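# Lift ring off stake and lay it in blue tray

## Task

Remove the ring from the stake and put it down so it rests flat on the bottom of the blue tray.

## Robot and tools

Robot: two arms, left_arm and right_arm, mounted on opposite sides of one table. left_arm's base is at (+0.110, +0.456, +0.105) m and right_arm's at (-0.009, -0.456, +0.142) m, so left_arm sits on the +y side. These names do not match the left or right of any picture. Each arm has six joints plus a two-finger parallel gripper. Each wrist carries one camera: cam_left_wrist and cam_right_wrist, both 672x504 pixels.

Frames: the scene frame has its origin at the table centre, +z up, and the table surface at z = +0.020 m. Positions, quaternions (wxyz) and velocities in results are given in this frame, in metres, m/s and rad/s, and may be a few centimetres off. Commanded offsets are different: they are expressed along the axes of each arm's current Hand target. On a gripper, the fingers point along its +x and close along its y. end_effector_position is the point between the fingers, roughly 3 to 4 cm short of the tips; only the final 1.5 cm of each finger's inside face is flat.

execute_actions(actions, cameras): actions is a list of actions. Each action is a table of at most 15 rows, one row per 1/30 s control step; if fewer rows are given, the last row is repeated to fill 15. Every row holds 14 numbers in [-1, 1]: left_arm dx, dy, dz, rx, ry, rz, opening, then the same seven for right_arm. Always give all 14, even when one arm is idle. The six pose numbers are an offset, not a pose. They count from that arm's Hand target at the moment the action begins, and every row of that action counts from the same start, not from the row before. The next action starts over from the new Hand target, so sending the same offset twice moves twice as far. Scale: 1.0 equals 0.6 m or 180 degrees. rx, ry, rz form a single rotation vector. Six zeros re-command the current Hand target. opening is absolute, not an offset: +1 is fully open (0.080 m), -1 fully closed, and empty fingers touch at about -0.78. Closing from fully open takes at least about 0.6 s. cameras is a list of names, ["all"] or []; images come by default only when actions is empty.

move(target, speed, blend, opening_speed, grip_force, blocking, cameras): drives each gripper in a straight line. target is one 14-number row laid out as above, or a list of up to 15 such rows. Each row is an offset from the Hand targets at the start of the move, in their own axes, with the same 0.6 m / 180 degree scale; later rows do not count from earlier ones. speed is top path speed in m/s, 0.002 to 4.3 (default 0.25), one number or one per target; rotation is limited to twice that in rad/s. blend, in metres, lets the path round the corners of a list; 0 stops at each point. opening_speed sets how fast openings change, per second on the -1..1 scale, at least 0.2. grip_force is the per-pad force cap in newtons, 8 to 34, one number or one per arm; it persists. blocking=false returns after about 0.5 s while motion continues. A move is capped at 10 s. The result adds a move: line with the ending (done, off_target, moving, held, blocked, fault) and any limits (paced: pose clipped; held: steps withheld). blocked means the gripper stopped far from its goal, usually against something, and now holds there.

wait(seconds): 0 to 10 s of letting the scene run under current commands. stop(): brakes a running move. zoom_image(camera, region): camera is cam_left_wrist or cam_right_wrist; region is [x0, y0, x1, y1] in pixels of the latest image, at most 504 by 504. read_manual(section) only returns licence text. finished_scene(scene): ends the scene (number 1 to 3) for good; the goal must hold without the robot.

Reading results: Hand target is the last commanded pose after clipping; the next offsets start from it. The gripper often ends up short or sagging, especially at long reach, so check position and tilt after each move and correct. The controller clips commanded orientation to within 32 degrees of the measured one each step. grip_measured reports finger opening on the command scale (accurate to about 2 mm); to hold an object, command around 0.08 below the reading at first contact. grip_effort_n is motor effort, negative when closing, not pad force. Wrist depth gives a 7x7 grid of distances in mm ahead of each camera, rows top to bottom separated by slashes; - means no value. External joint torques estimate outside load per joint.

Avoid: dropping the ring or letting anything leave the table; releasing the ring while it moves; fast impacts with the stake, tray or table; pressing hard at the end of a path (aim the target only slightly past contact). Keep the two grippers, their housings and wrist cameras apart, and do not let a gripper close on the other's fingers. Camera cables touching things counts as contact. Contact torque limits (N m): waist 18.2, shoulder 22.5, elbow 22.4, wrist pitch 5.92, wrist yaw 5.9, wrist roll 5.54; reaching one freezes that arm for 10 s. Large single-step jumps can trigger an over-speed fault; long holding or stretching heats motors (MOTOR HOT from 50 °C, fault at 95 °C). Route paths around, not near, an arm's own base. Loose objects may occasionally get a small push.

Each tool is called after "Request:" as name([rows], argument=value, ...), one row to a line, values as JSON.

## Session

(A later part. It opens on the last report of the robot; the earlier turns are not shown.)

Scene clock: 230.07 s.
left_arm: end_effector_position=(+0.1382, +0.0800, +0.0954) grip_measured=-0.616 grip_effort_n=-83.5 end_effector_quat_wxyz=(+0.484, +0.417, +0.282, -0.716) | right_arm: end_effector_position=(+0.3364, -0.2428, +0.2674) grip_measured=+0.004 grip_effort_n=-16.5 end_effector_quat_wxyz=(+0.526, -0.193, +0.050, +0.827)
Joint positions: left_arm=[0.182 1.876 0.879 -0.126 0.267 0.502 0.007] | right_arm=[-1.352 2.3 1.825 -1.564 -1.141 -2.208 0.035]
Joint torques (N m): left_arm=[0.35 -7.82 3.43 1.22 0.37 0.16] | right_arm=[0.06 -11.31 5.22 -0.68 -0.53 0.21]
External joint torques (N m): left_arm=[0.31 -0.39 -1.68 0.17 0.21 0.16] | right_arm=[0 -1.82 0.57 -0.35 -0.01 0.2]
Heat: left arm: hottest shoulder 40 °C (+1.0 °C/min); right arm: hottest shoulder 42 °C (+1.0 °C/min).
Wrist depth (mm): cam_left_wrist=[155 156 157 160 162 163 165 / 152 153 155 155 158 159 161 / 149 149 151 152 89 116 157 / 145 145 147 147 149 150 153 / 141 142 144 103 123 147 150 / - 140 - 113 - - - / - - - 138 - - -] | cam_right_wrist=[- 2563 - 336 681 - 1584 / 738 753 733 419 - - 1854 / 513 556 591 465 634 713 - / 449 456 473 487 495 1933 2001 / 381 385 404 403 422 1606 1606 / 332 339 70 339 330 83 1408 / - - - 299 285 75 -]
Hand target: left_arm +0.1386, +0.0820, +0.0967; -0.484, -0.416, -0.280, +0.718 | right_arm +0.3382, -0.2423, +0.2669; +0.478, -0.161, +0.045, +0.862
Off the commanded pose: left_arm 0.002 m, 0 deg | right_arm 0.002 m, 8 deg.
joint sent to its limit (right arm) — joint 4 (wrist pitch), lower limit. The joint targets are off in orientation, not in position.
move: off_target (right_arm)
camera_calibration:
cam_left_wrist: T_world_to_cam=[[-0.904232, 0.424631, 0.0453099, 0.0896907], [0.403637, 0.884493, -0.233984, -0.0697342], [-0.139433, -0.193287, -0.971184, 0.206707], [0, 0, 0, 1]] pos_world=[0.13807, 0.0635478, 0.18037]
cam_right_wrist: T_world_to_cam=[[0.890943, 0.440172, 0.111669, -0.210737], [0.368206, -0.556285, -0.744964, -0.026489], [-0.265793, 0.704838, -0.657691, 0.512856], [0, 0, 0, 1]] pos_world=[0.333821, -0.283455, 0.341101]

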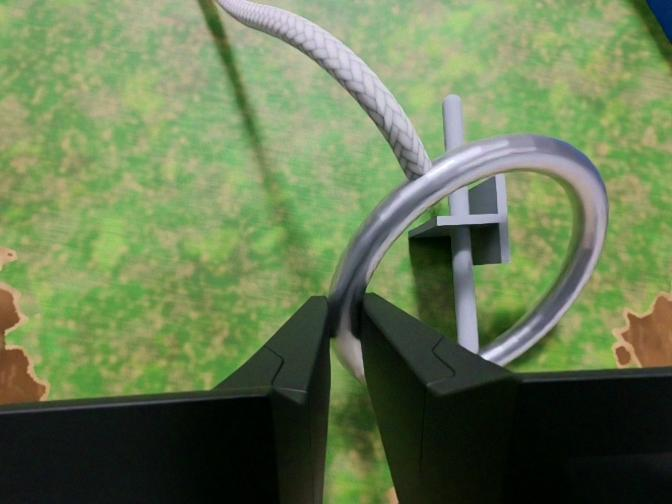

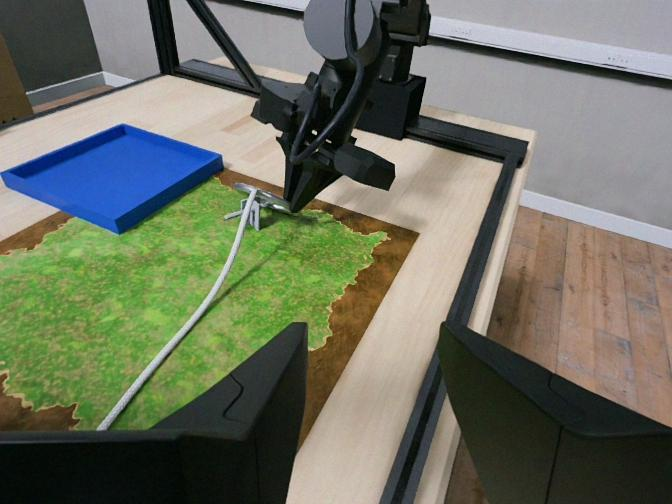

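Request:
move(target=[-0.1302,0,0.0746,0,0,0,-0.9,0,0,0,0,0,0,0], speed=0.08, cameras=["cam_left_wrist","cam_right_wrist"])

Scene clock: 237.27 s.
left_arm: end_effector_position=(+0.1372, +0.0866, +0.1782) grip_measured=-0.616 grip_effort_n=-83.5 end_effector_quat_wxyz=(+0.479, +0.420, +0.290, -0.714) | right_arm: end_effector_position=(+0.3364, -0.2428, +0.2674) grip_measured=+0.004 grip_effort_n=-16.0 end_effector_quat_wxyz=(+0.526, -0.193, +0.050, +0.827)
Joint positions: left_arm=[0.182 1.678 1.033 -0.5 0.267 0.503 0.007] | right_arm=[-1.352 2.3 1.825 -1.564 -1.141 -2.208 0.035]
Joint torques (N m): left_arm=[0.34 -7.45 7.1 0.89 0.37 0.12] | right_arm=[0.06 -11.32 5.22 -0.68 -0.54 0.21]
External joint torques (N m): left_arm=[0.37 -0.54 1.03 -0.11 0.2 0.12] | right_arm=[0.06 -1.75 0.54 -0.35 -0.01 0.21]
Heat: left arm: hottest shoulder 40 °C (-2.0 °C/min); right arm: hottest shoulder 43 °C (+2.0 °C/min).
Wrist depth (mm): cam_left_wrist=[237 239 243 245 248 247 253 / 232 234 237 239 244 246 - / 226 231 233 235 90 238 224 / 222 225 227 96 232 236 237 / 218 220 225 102 230 230 234 / 215 - - - - - - / - - - - - - -] | cam_right_wrist=[2715 - 465 375 697 2748 1768 / 1677 776 786 416 - - - / - - 585 607 632 683 - / 451 461 472 488 503 1885 1933 / 378 391 403 404 418 1573 1618 / 331 338 70 340 328 83 1434 / - - - 298 284 75 -]
Hand target: left_arm +0.1386, +0.0821, +0.1867; -0.484, -0.415, -0.280, +0.718 | right_arm +0.3382, -0.2423, +0.2669; +0.478, -0.161, +0.045, +0.862
Off the commanded pose: left_arm 0.010 m, 1 deg | right_arm 0.002 m, 8 deg.
joint sent to its limit (right arm) — joint 4 (wrist pitch), lower limit. The joint targets are off in orientation, not in position.
move: off_target (left_arm, right_arm)
camera_calibration:
cam_left_wrist: T_world_to_cam=[[-0.903786, 0.424178, 0.0569596, 0.0800128], [0.403484, 0.88885, -0.217132, -0.0590714], [-0.142731, -0.173258, -0.974479, 0.287485], [0, 0, 0, 1]] pos_world=[0.137182, 0.068375, 0.262764]
cam_right_wrist: T_world_to_cam=[[0.890943, 0.440172, 0.111669, -0.210737], [0.368206, -0.556285, -0.744964, -0.026489], [-0.265793, 0.704838, -0.657691, 0.512856], [0, 0, 0, 1]] pos_world=[0.333821, -0.283455, 0.341101]

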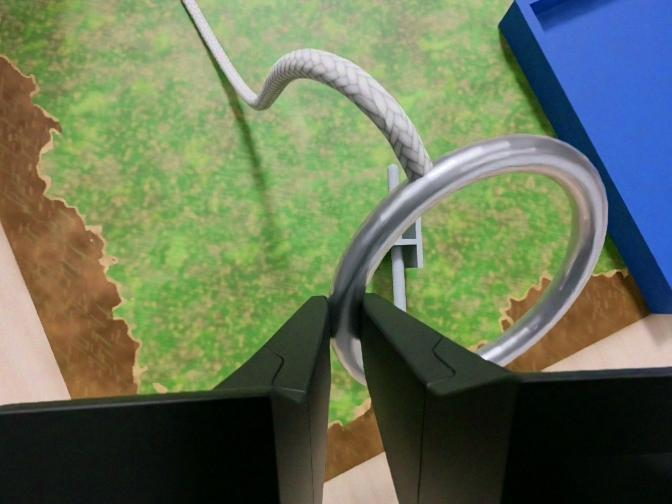

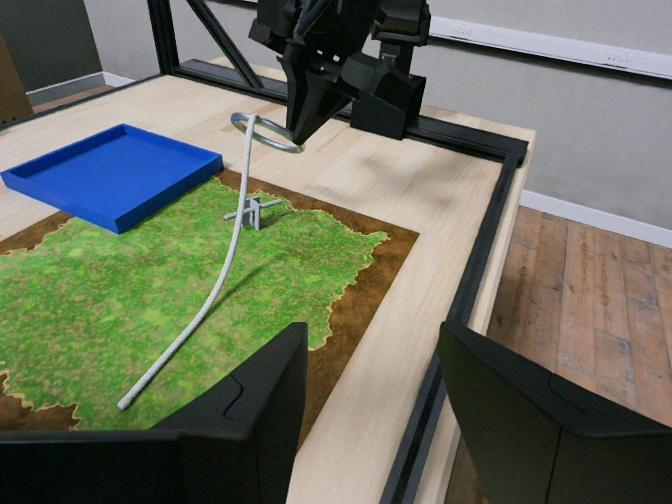

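Request:
move(target=[0.1502,-0.3275,0.138,0.0407,0.1634,0.152,-0.9,0,0,0,0,0,0,0], speed=0.18, cameras=["cam_left_wrist","cam_right_wrist"])

Request:
zoom_image(camera="cam_right_wrist", region=[0, 0, 320, 280])

Scene clock: 278.50 s.
left_arm: end_effector_position=(-0.0867, +0.0499, +0.1503) grip_measured=-0.616 grip_effort_n=-83.5 end_effector_quat_wxyz=(+0.522, +0.666, +0.243, -0.474) | right_arm: end_effector_position=(+0.3364, -0.2428, +0.2674) grip_measured=+0.004 grip_effort_n=-16.5 end_effector_quat_wxyz=(+0.526, -0.193, +0.050, +0.827)
Joint positions: left_arm=[-0.602 2.427 2.064 -1.325 -0.471 -0.242 0.007] | right_arm=[-1.352 2.3 1.825 -1.564 -1.141 -2.208 0.035]
Joint torques (N m): left_arm=[0.1 -9.53 6.54 -0.29 -0.56 -0.17] | right_arm=[0.07 -11.29 5.22 -0.68 -0.53 0.21]
External joint torques (N m): left_arm=[0.09 1.97 0.95 -0.45 -0.25 -0.14] | right_arm=[0 -1.74 0.57 -0.33 -0.01 0.2]
Heat: left arm: hottest shoulder 37 °C (-5.0 °C/min); right arm: hottest shoulder 43 °C (+1.0 °C/min).
Wrist depth (mm): cam_left_wrist=[236 209 189 143 149 139 129 / 259 230 204 172 157 145 135 / 285 249 219 185 89 110 139 / 320 275 238 96 178 167 147 / 360 306 255 102 187 169 158 / 392 - - - - - - / - - - - - - -] | cam_right_wrist=[419 417 - - 693 - - / 693 706 773 773 697 - - / 513 501 591 608 634 689 - / 449 459 472 487 500 1966 2092 / 376 382 403 407 418 1618 1562 / 334 340 70 342 329 83 1425 / - - - 299 285 75 -]
Hand target: left_arm -0.0873, +0.0477, +0.1498; +0.525, +0.665, +0.242, -0.473 | right_arm +0.3382, -0.2423, +0.2669; +0.478, -0.161, +0.045, +0.862
Off the commanded pose: left_arm 0.002 m, 0 deg | right_arm 0.002 m, 8 deg.
joint sent to its limit (right arm) — joint 4 (wrist pitch), lower limit. The joint targets are off in orientation, not in position.
move: off_target (right_arm)
camera_calibration:
cam_left_wrist: T_world_to_cam=[[-0.8351, 0.372184, -0.405077, -0.0271771], [0.279188, 0.921242, 0.270865, -0.0279587], [0.473986, 0.113107, -0.873238, 0.245949], [0, 0, 0, 1]] pos_world=[-0.131466, 0.00805309, 0.211336]
cam_right_wrist: T_world_to_cam=[[0.890943, 0.440172, 0.111669, -0.210737], [0.368206, -0.556285, -0.744964, -0.026489], [-0.265793, 0.704838, -0.657691, 0.512856], [0, 0, 0, 1]] pos_world=[0.333821, -0.283455, 0.341101]

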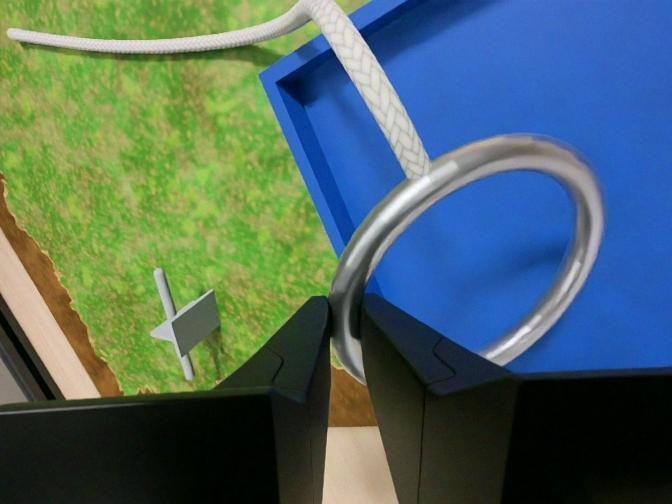

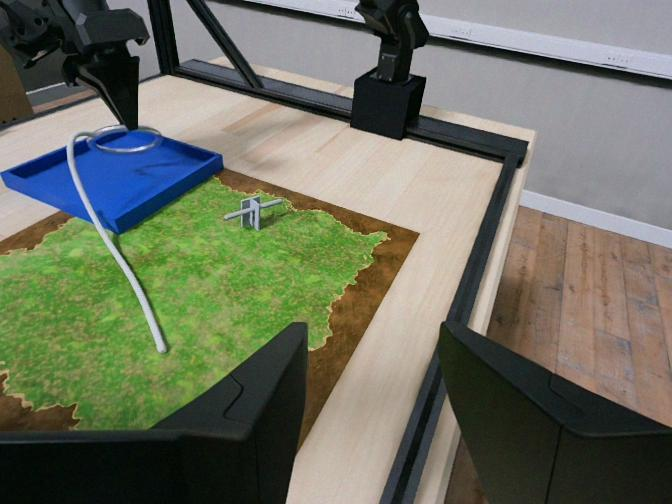

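Scaled by 1.575 from the camera's 672x504 image, which has a finer 960x720 frame.

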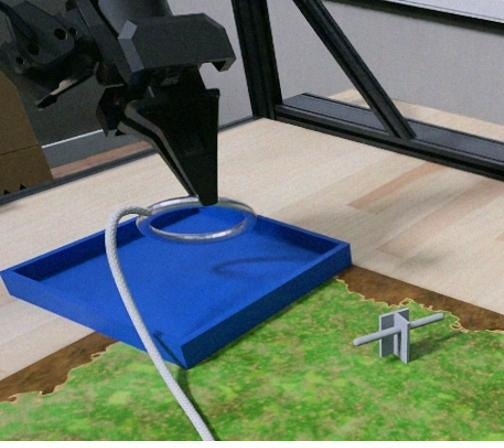

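Request:
move(target=[0.0971,-0.0516,0,0,0,0,-0.9,0,0,0,0,0,0,0], speed=0.08, cameras=["cam_left_wrist","cam_right_wrist"])

Request:
zoom_image(camera="cam_right_wrist", region=[0, 60, 240, 270])

Scene clock: 292.77 s.
left_arm: end_effector_position=(-0.0883, +0.0417, +0.0969) grip_measured=-0.616 grip_effort_n=-83.5 end_effector_quat_wxyz=(+0.533, +0.654, +0.239, -0.480) | right_arm: end_effector_position=(+0.3364, -0.2428, +0.2674) grip_measured=+0.004 grip_effort_n=-16.5 end_effector_quat_wxyz=(+0.526, -0.193, +0.050, +0.827)
Joint positions: left_arm=[-0.598 2.485 1.954 -1.123 -0.482 -0.243 0.007] | right_arm=[-1.352 2.3 1.825 -1.564 -1.141 -2.208 0.035]
Joint torques (N m): left_arm=[-0.25 -8.39 3.4 0.27 -0.13 -0.14] | right_arm=[0.07 -11.31 5.22 -0.68 -0.54 0.21]
External joint torques (N m): left_arm=[-0.34 3.18 -2 0.08 0.19 -0.11] | right_arm=[0.07 -1.82 0.59 -0.34 -0.02 0.2]
Heat: left arm: hottest shoulder 41 °C (+1.0 °C/min); right arm: hottest shoulder 44 °C (+1.0 °C/min).
Wrist depth (mm): cam_left_wrist=[168 151 134 104 105 98 - / 183 165 133 125 110 102 95 / 200 178 139 131 88 86 96 / 222 193 168 140 123 112 105 / 241 210 185 103 128 120 110 / - - - 108 - - - / - - - 147 - - -] | cam_right_wrist=[445 2592 1009 - 689 1462 1510 / 520 495 765 750 738 - - / 514 495 589 623 637 663 - / 445 457 473 485 502 1854 2001 / 376 385 406 402 420 1606 1629 / 333 338 70 341 329 83 1391 / - - - 297 280 75 -]
Hand target: left_arm -0.0872, +0.0477, +0.0838; +0.525, +0.665, +0.242, -0.473 | right_arm +0.3382, -0.2423, +0.2669; +0.478, -0.161, +0.045, +0.862
Off the commanded pose: left_arm 0.015 m, 2 deg | right_arm 0.002 m, 8 deg.
joint sent to its limit (right arm) — joint 4 (wrist pitch), lower limit. The joint targets are off in orientation, not in position.
move: off_target (left_arm, right_arm)
camera_calibration:
cam_left_wrist: T_world_to_cam=[[-0.840603, 0.355015, -0.409085, -0.0463907], [0.278312, 0.931025, 0.236083, -0.00264889], [0.464681, 0.0845988, -0.881427, 0.202242], [0, 0, 0, 1]] pos_world=[-0.132237, 0.00182615, 0.159909]
cam_right_wrist: T_world_to_cam=[[0.890943, 0.440172, 0.111669, -0.210737], [0.368206, -0.556285, -0.744964, -0.026489], [-0.265793, 0.704838, -0.657691, 0.512856], [0, 0, 0, 1]] pos_world=[0.333821, -0.283455, 0.341101]

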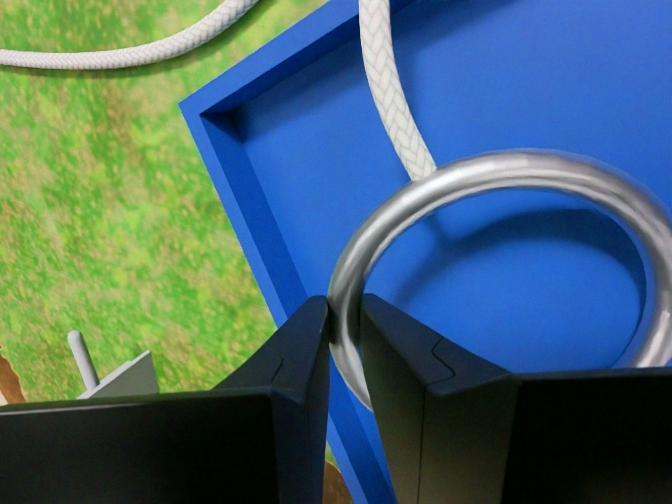

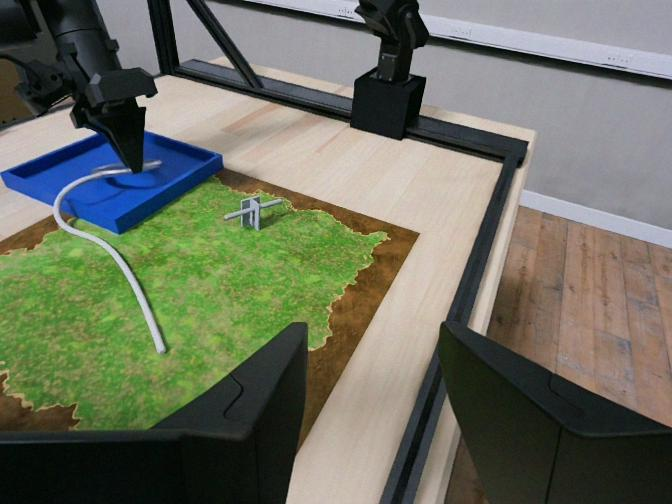

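Scaled by 2.100 from the camera's 672x504 image, which has a finer 960x720 frame.

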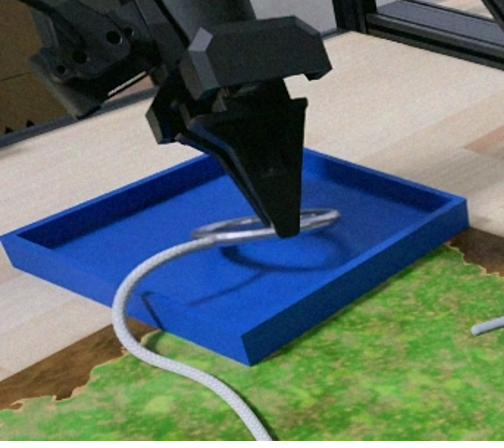

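Request:
move(target=[0.025,-0.0133,0,0,0,0,-0.9,0,0,0,0,0,0,0], speed=0.04, cameras=["cam_left_wrist","cam_right_wrist"])

Request:
zoom_image(camera="cam_right_wrist", region=[40, 100, 240, 240])

Scene clock: 304.03 s.
left_arm: end_effector_position=(-0.0884, +0.0417, +0.0790) grip_measured=-0.616 grip_effort_n=-83.5 end_effector_quat_wxyz=(+0.532, +0.655, +0.239, -0.480) | right_arm: end_effector_position=(+0.3364, -0.2428, +0.2674) grip_measured=+0.004 grip_effort_n=-16.5 end_effector_quat_wxyz=(+0.526, -0.193, +0.050, +0.827)
Joint positions: left_arm=[-0.598 2.513 1.932 -1.076 -0.481 -0.243 0.007] | right_arm=[-1.352 2.3 1.825 -1.564 -1.141 -2.208 0.035]
Joint torques (N m): left_arm=[-0.33 -8.62 3.41 0.26 -0.19 -0.14] | right_arm=[0.05 -11.32 5.21 -0.68 -0.53 0.21]
External joint torques (N m): left_arm=[-0.33 3.07 -2.01 0.02 0.13 -0.11] | right_arm=[0.12 -1.79 0.54 -0.35 -0.01 0.2]
Heat: left arm: hottest shoulder 41 °C (+3.0 °C/min); right arm: hottest shoulder 44 °C (+1.0 °C/min).
Wrist depth (mm): cam_left_wrist=[141 130 98 100 90 - 76 / 156 118 116 105 93 - 80 / 170 154 121 112 86 79 75 / 187 166 127 116 103 97 88 / 211 179 131 103 107 101 91 / - - - 106 - - - / - - - 138 - - -] | cam_right_wrist=[455 - - - 717 1810 1741 / 467 497 778 740 719 1917 1966 / 552 515 599 610 637 704 - / 445 463 475 488 505 1869 2073 / 378 383 405 405 422 1541 1677 / 332 342 70 341 329 83 1399 / - - - 300 - 75 -]
Hand target: left_arm -0.0872, +0.0478, +0.0668; +0.525, +0.665, +0.242, -0.473 | right_arm +0.3382, -0.2423, +0.2669; +0.478, -0.161, +0.045, +0.862
Off the commanded pose: left_arm 0.014 m, 2 deg | right_arm 0.002 m, 8 deg.
joint sent to its limit (right arm) — joint 4 (wrist pitch), lower limit. The joint targets are off in orientation, not in position.
move: off_target (left_arm, right_arm)
camera_calibration:
cam_left_wrist: T_world_to_cam=[[-0.840289, 0.35604, -0.408839, -0.0538403], [0.278055, 0.930416, 0.23877, 0.0013391], [0.465402, 0.0869558, -0.880817, 0.186344], [0, 0, 0, 1]] pos_world=[-0.132339, 0.00171964, 0.141803]
cam_right_wrist: T_world_to_cam=[[0.890943, 0.440172, 0.111669, -0.210737], [0.368206, -0.556285, -0.744964, -0.026489], [-0.265793, 0.704838, -0.657691, 0.512856], [0, 0, 0, 1]] pos_world=[0.333821, -0.283455, 0.341101]

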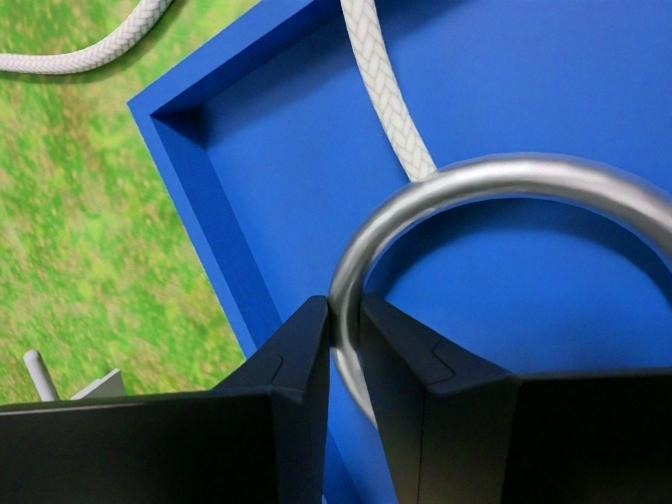

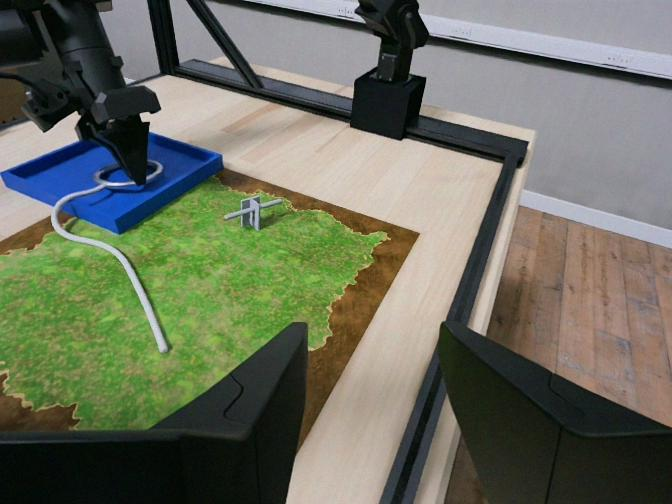

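Scaled by 2.520 from the camera's 672x504 image, which has a finer 960x720 frame.

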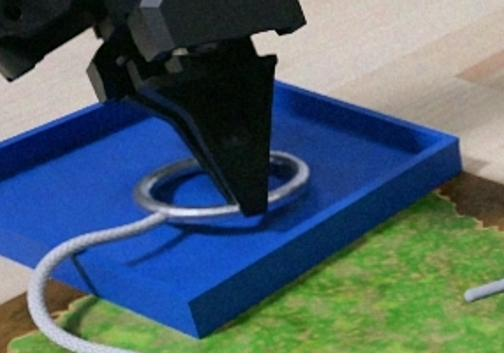

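Request:
move(target=[0.0118,-0.0063,0,0,0,0,-0.9,0,0,0,0,0,0,0], speed=0.03, cameras=["cam_left_wrist","cam_right_wrist"])

Request:
zoom_image(camera="cam_right_wrist", region=[40, 100, 240, 240])

Scene clock: 311.10 s.
left_arm: end_effector_position=(-0.0884, +0.0419, +0.0718) grip_measured=-0.616 grip_effort_n=-83.5 end_effector_quat_wxyz=(+0.532, +0.655, +0.239, -0.480) | right_arm: end_effector_position=(+0.3364, -0.2428, +0.2674) grip_measured=+0.004 grip_effort_n=-16.5 end_effector_quat_wxyz=(+0.526, -0.193, +0.050, +0.827)
Joint positions: left_arm=[-0.598 2.525 1.924 -1.057 -0.48 -0.243 0.007] | right_arm=[-1.352 2.3 1.825 -1.564 -1.141 -2.208 0.035]
Joint torques (N m): left_arm=[-0.3 -8.38 3.3 0.47 -0.2 -0.14] | right_arm=[0.06 -11.31 5.22 -0.68 -0.54 0.21]
External joint torques (N m): left_arm=[-0.37 3.25 -2.01 0.26 0.11 -0.12] | right_arm=[0.07 -1.88 0.6 -0.35 -0.03 0.2]
Heat: left arm: hottest shoulder 40 °C (+2.0 °C/min); right arm: hottest shoulder 44 °C (+1.0 °C/min).
Wrist depth (mm): cam_left_wrist=[131 118 89 86 86 - - / 146 110 107 96 84 83 75 / 159 115 115 105 84 - 77 / 174 156 121 98 98 90 82 / 195 169 122 103 102 95 85 / 215 - - 107 - - - / - - - 133 - - -] | cam_right_wrist=[458 - - 2132 675 - 1901 / 468 507 763 748 702 - - / 547 530 591 616 648 704 - / 449 462 471 487 501 1839 1949 / 379 388 402 403 419 1573 1595 / 335 337 70 341 329 83 1443 / - - - 300 287 75 -]
Hand target: left_arm -0.0871, +0.0479, +0.0588; +0.525, +0.665, +0.242, -0.473 | right_arm +0.3382, -0.2423, +0.2669; +0.478, -0.161, +0.045, +0.862
Off the commanded pose: left_arm 0.014 m, 2 deg | right_arm 0.002 m, 8 deg.
joint sent to its limit (right arm) — joint 4 (wrist pitch), lower limit. The joint targets are off in orientation, not in position.
move: off_target (left_arm, right_arm)
camera_calibration:
cam_left_wrist: T_world_to_cam=[[-0.840506, 0.35644, -0.408044, -0.0570026], [0.278049, 0.930157, 0.239785, 0.00295185], [0.465014, 0.0880847, -0.880911, 0.180007], [0, 0, 0, 1]] pos_world=[-0.132438, 0.00171644, 0.134603]
cam_right_wrist: T_world_to_cam=[[0.890943, 0.440172, 0.111669, -0.210737], [0.368206, -0.556285, -0.744964, -0.026489], [-0.265793, 0.704838, -0.657691, 0.512856], [0, 0, 0, 1]] pos_world=[0.333821, -0.283455, 0.341101]

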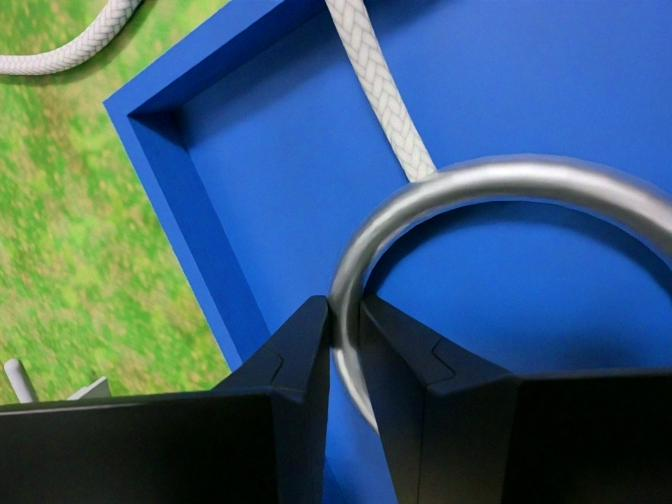

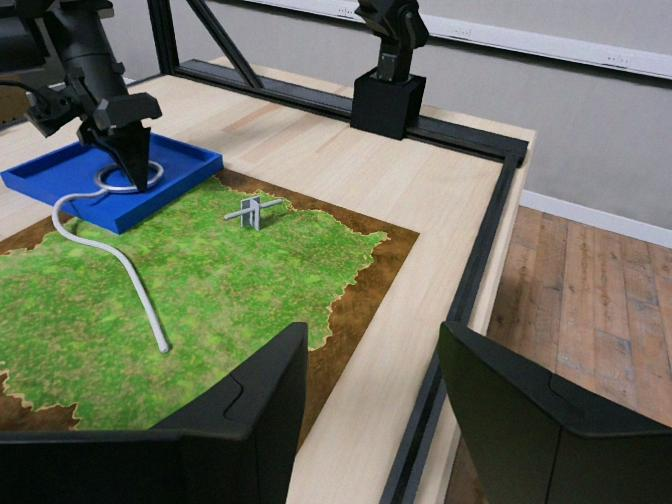

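Scaled by 2.520 from the camera's 672x504 image, which has a finer 960x720 frame.

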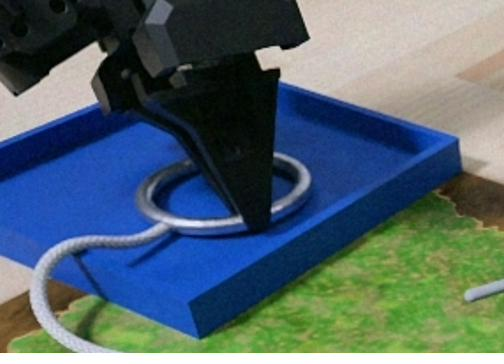

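Request:
move([
  [0.003,0,0,0,0,0,-0.9,0,0,0,0,0,0,0],
  [0.003,0,0,0,0,0,-0.4,0,0,0,0,0,0,0],
  [-0.15,0,0,0,0,0,-0.4,0,0,0,0,0,0,0],
], speed=[0.03,0.1,0.1], opening_speed=0.4, cameras=["cam_left_wrist","cam_right_wrist"])

Request:
zoom_image(camera="cam_right_wrist", region=[40, 100, 240, 240])

Scene clock: 321.03 s.
left_arm: end_effector_position=(-0.1251, +0.0651, +0.1349) grip_measured=-0.403 grip_effort_n=12.3 end_effector_quat_wxyz=(+0.522, +0.670, +0.241, -0.470) | right_arm: end_effector_position=(+0.3364, -0.2428, +0.2674) grip_measured=+0.004 grip_effort_n=-16.5 end_effector_quat_wxyz=(+0.526, -0.193, +0.050, +0.827)
Joint positions: left_arm=[-0.689 2.521 2.169 -1.39 -0.465 -0.339 0.017] | right_arm=[-1.352 2.3 1.825 -1.564 -1.141 -2.208 0.035]
Joint torques (N m): left_arm=[0.05 -11.1 6.27 -0.37 -0.3 -0.18] | right_arm=[0.06 -11.31 5.22 -0.68 -0.53 0.21]
External joint torques (N m): left_arm=[0.07 0.7 0.79 -0.44 0 -0.15] | right_arm=[0.06 -1.63 0.49 -0.34 -0.01 0.2]
Heat: left arm: hottest shoulder 40 °C (+3.0 °C/min); right arm: hottest shoulder 44 °C (+1.0 °C/min).
Wrist depth (mm): cam_left_wrist=[218 196 163 148 136 125 116 / 239 212 178 155 140 133 121 / 263 231 187 169 153 138 128 / 295 254 222 179 167 146 135 / 340 261 240 200 157 158 144 / 374 - - 203 - - - / - - - 252 71 - -] | cam_right_wrist=[451 460 - - 673 - 1595 / 695 706 771 753 689 - - / 574 566 592 618 632 691 - / 447 454 475 482 503 1869 1983 / 377 383 405 402 419 1595 1606 / 334 337 70 342 330 83 1434 / - - - 299 - 75 -]
Hand target: left_arm -0.1264, +0.0636, +0.1382; +0.525, +0.665, +0.242, -0.473 | right_arm +0.3382, -0.2423, +0.2669; +0.478, -0.161, +0.045, +0.862
Off the commanded pose: left_arm 0.004 m, 1 deg | right_arm 0.002 m, 8 deg.
joint sent to its limit (right arm) — joint 4 (wrist pitch), lower limit. The joint targets are off in orientation, not in position.
move: off_target (right_arm); target 2's new opening was sent with left_arm's hand 0.015 m and 2 deg from that target
camera_calibration:
cam_left_wrist: T_world_to_cam=[[-0.830185, 0.374437, -0.413025, -0.0694638], [0.277034, 0.920004, 0.277208, -0.0281388], [0.483782, 0.115712, -0.867505, 0.24933], [0, 0, 0, 1]] pos_world=[-0.170494, 0.0230472, 0.195405]
cam_right_wrist: T_world_to_cam=[[0.890943, 0.440172, 0.111669, -0.210737], [0.368206, -0.556285, -0.744964, -0.026489], [-0.265793, 0.704838, -0.657691, 0.512856], [0, 0, 0, 1]] pos_world=[0.333821, -0.283455, 0.341101]

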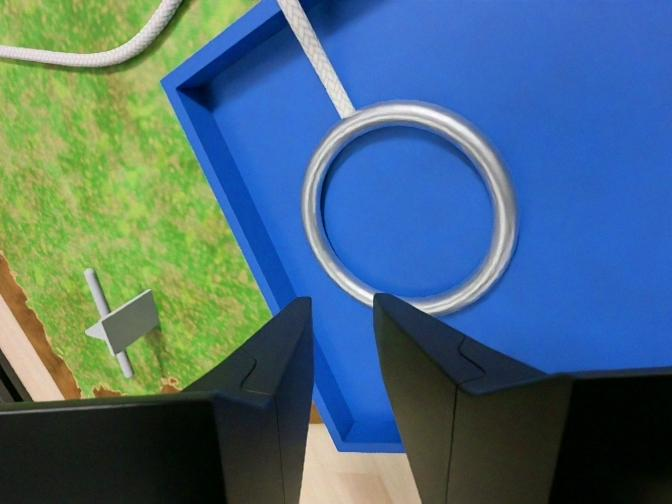

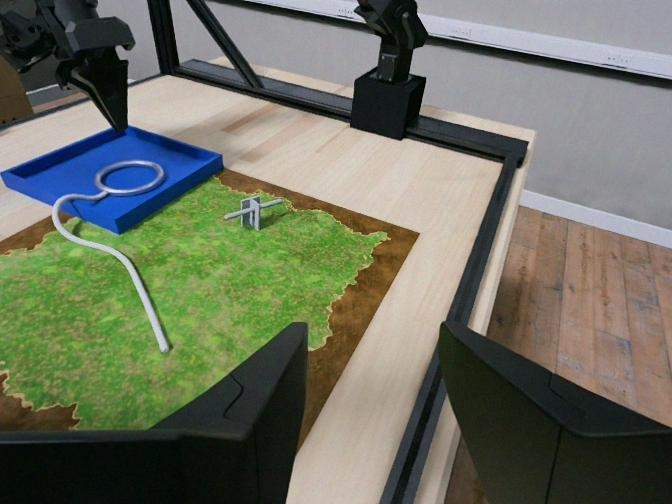

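Scaled by 2.520 from the camera's 672x504 image, which has a finer 960x720 frame.

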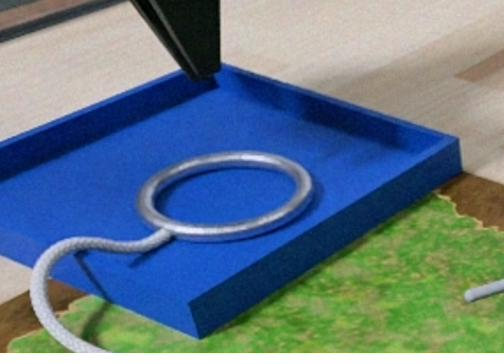

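Request:
finished_scene(scene=3)

The scene is finished: the task was done.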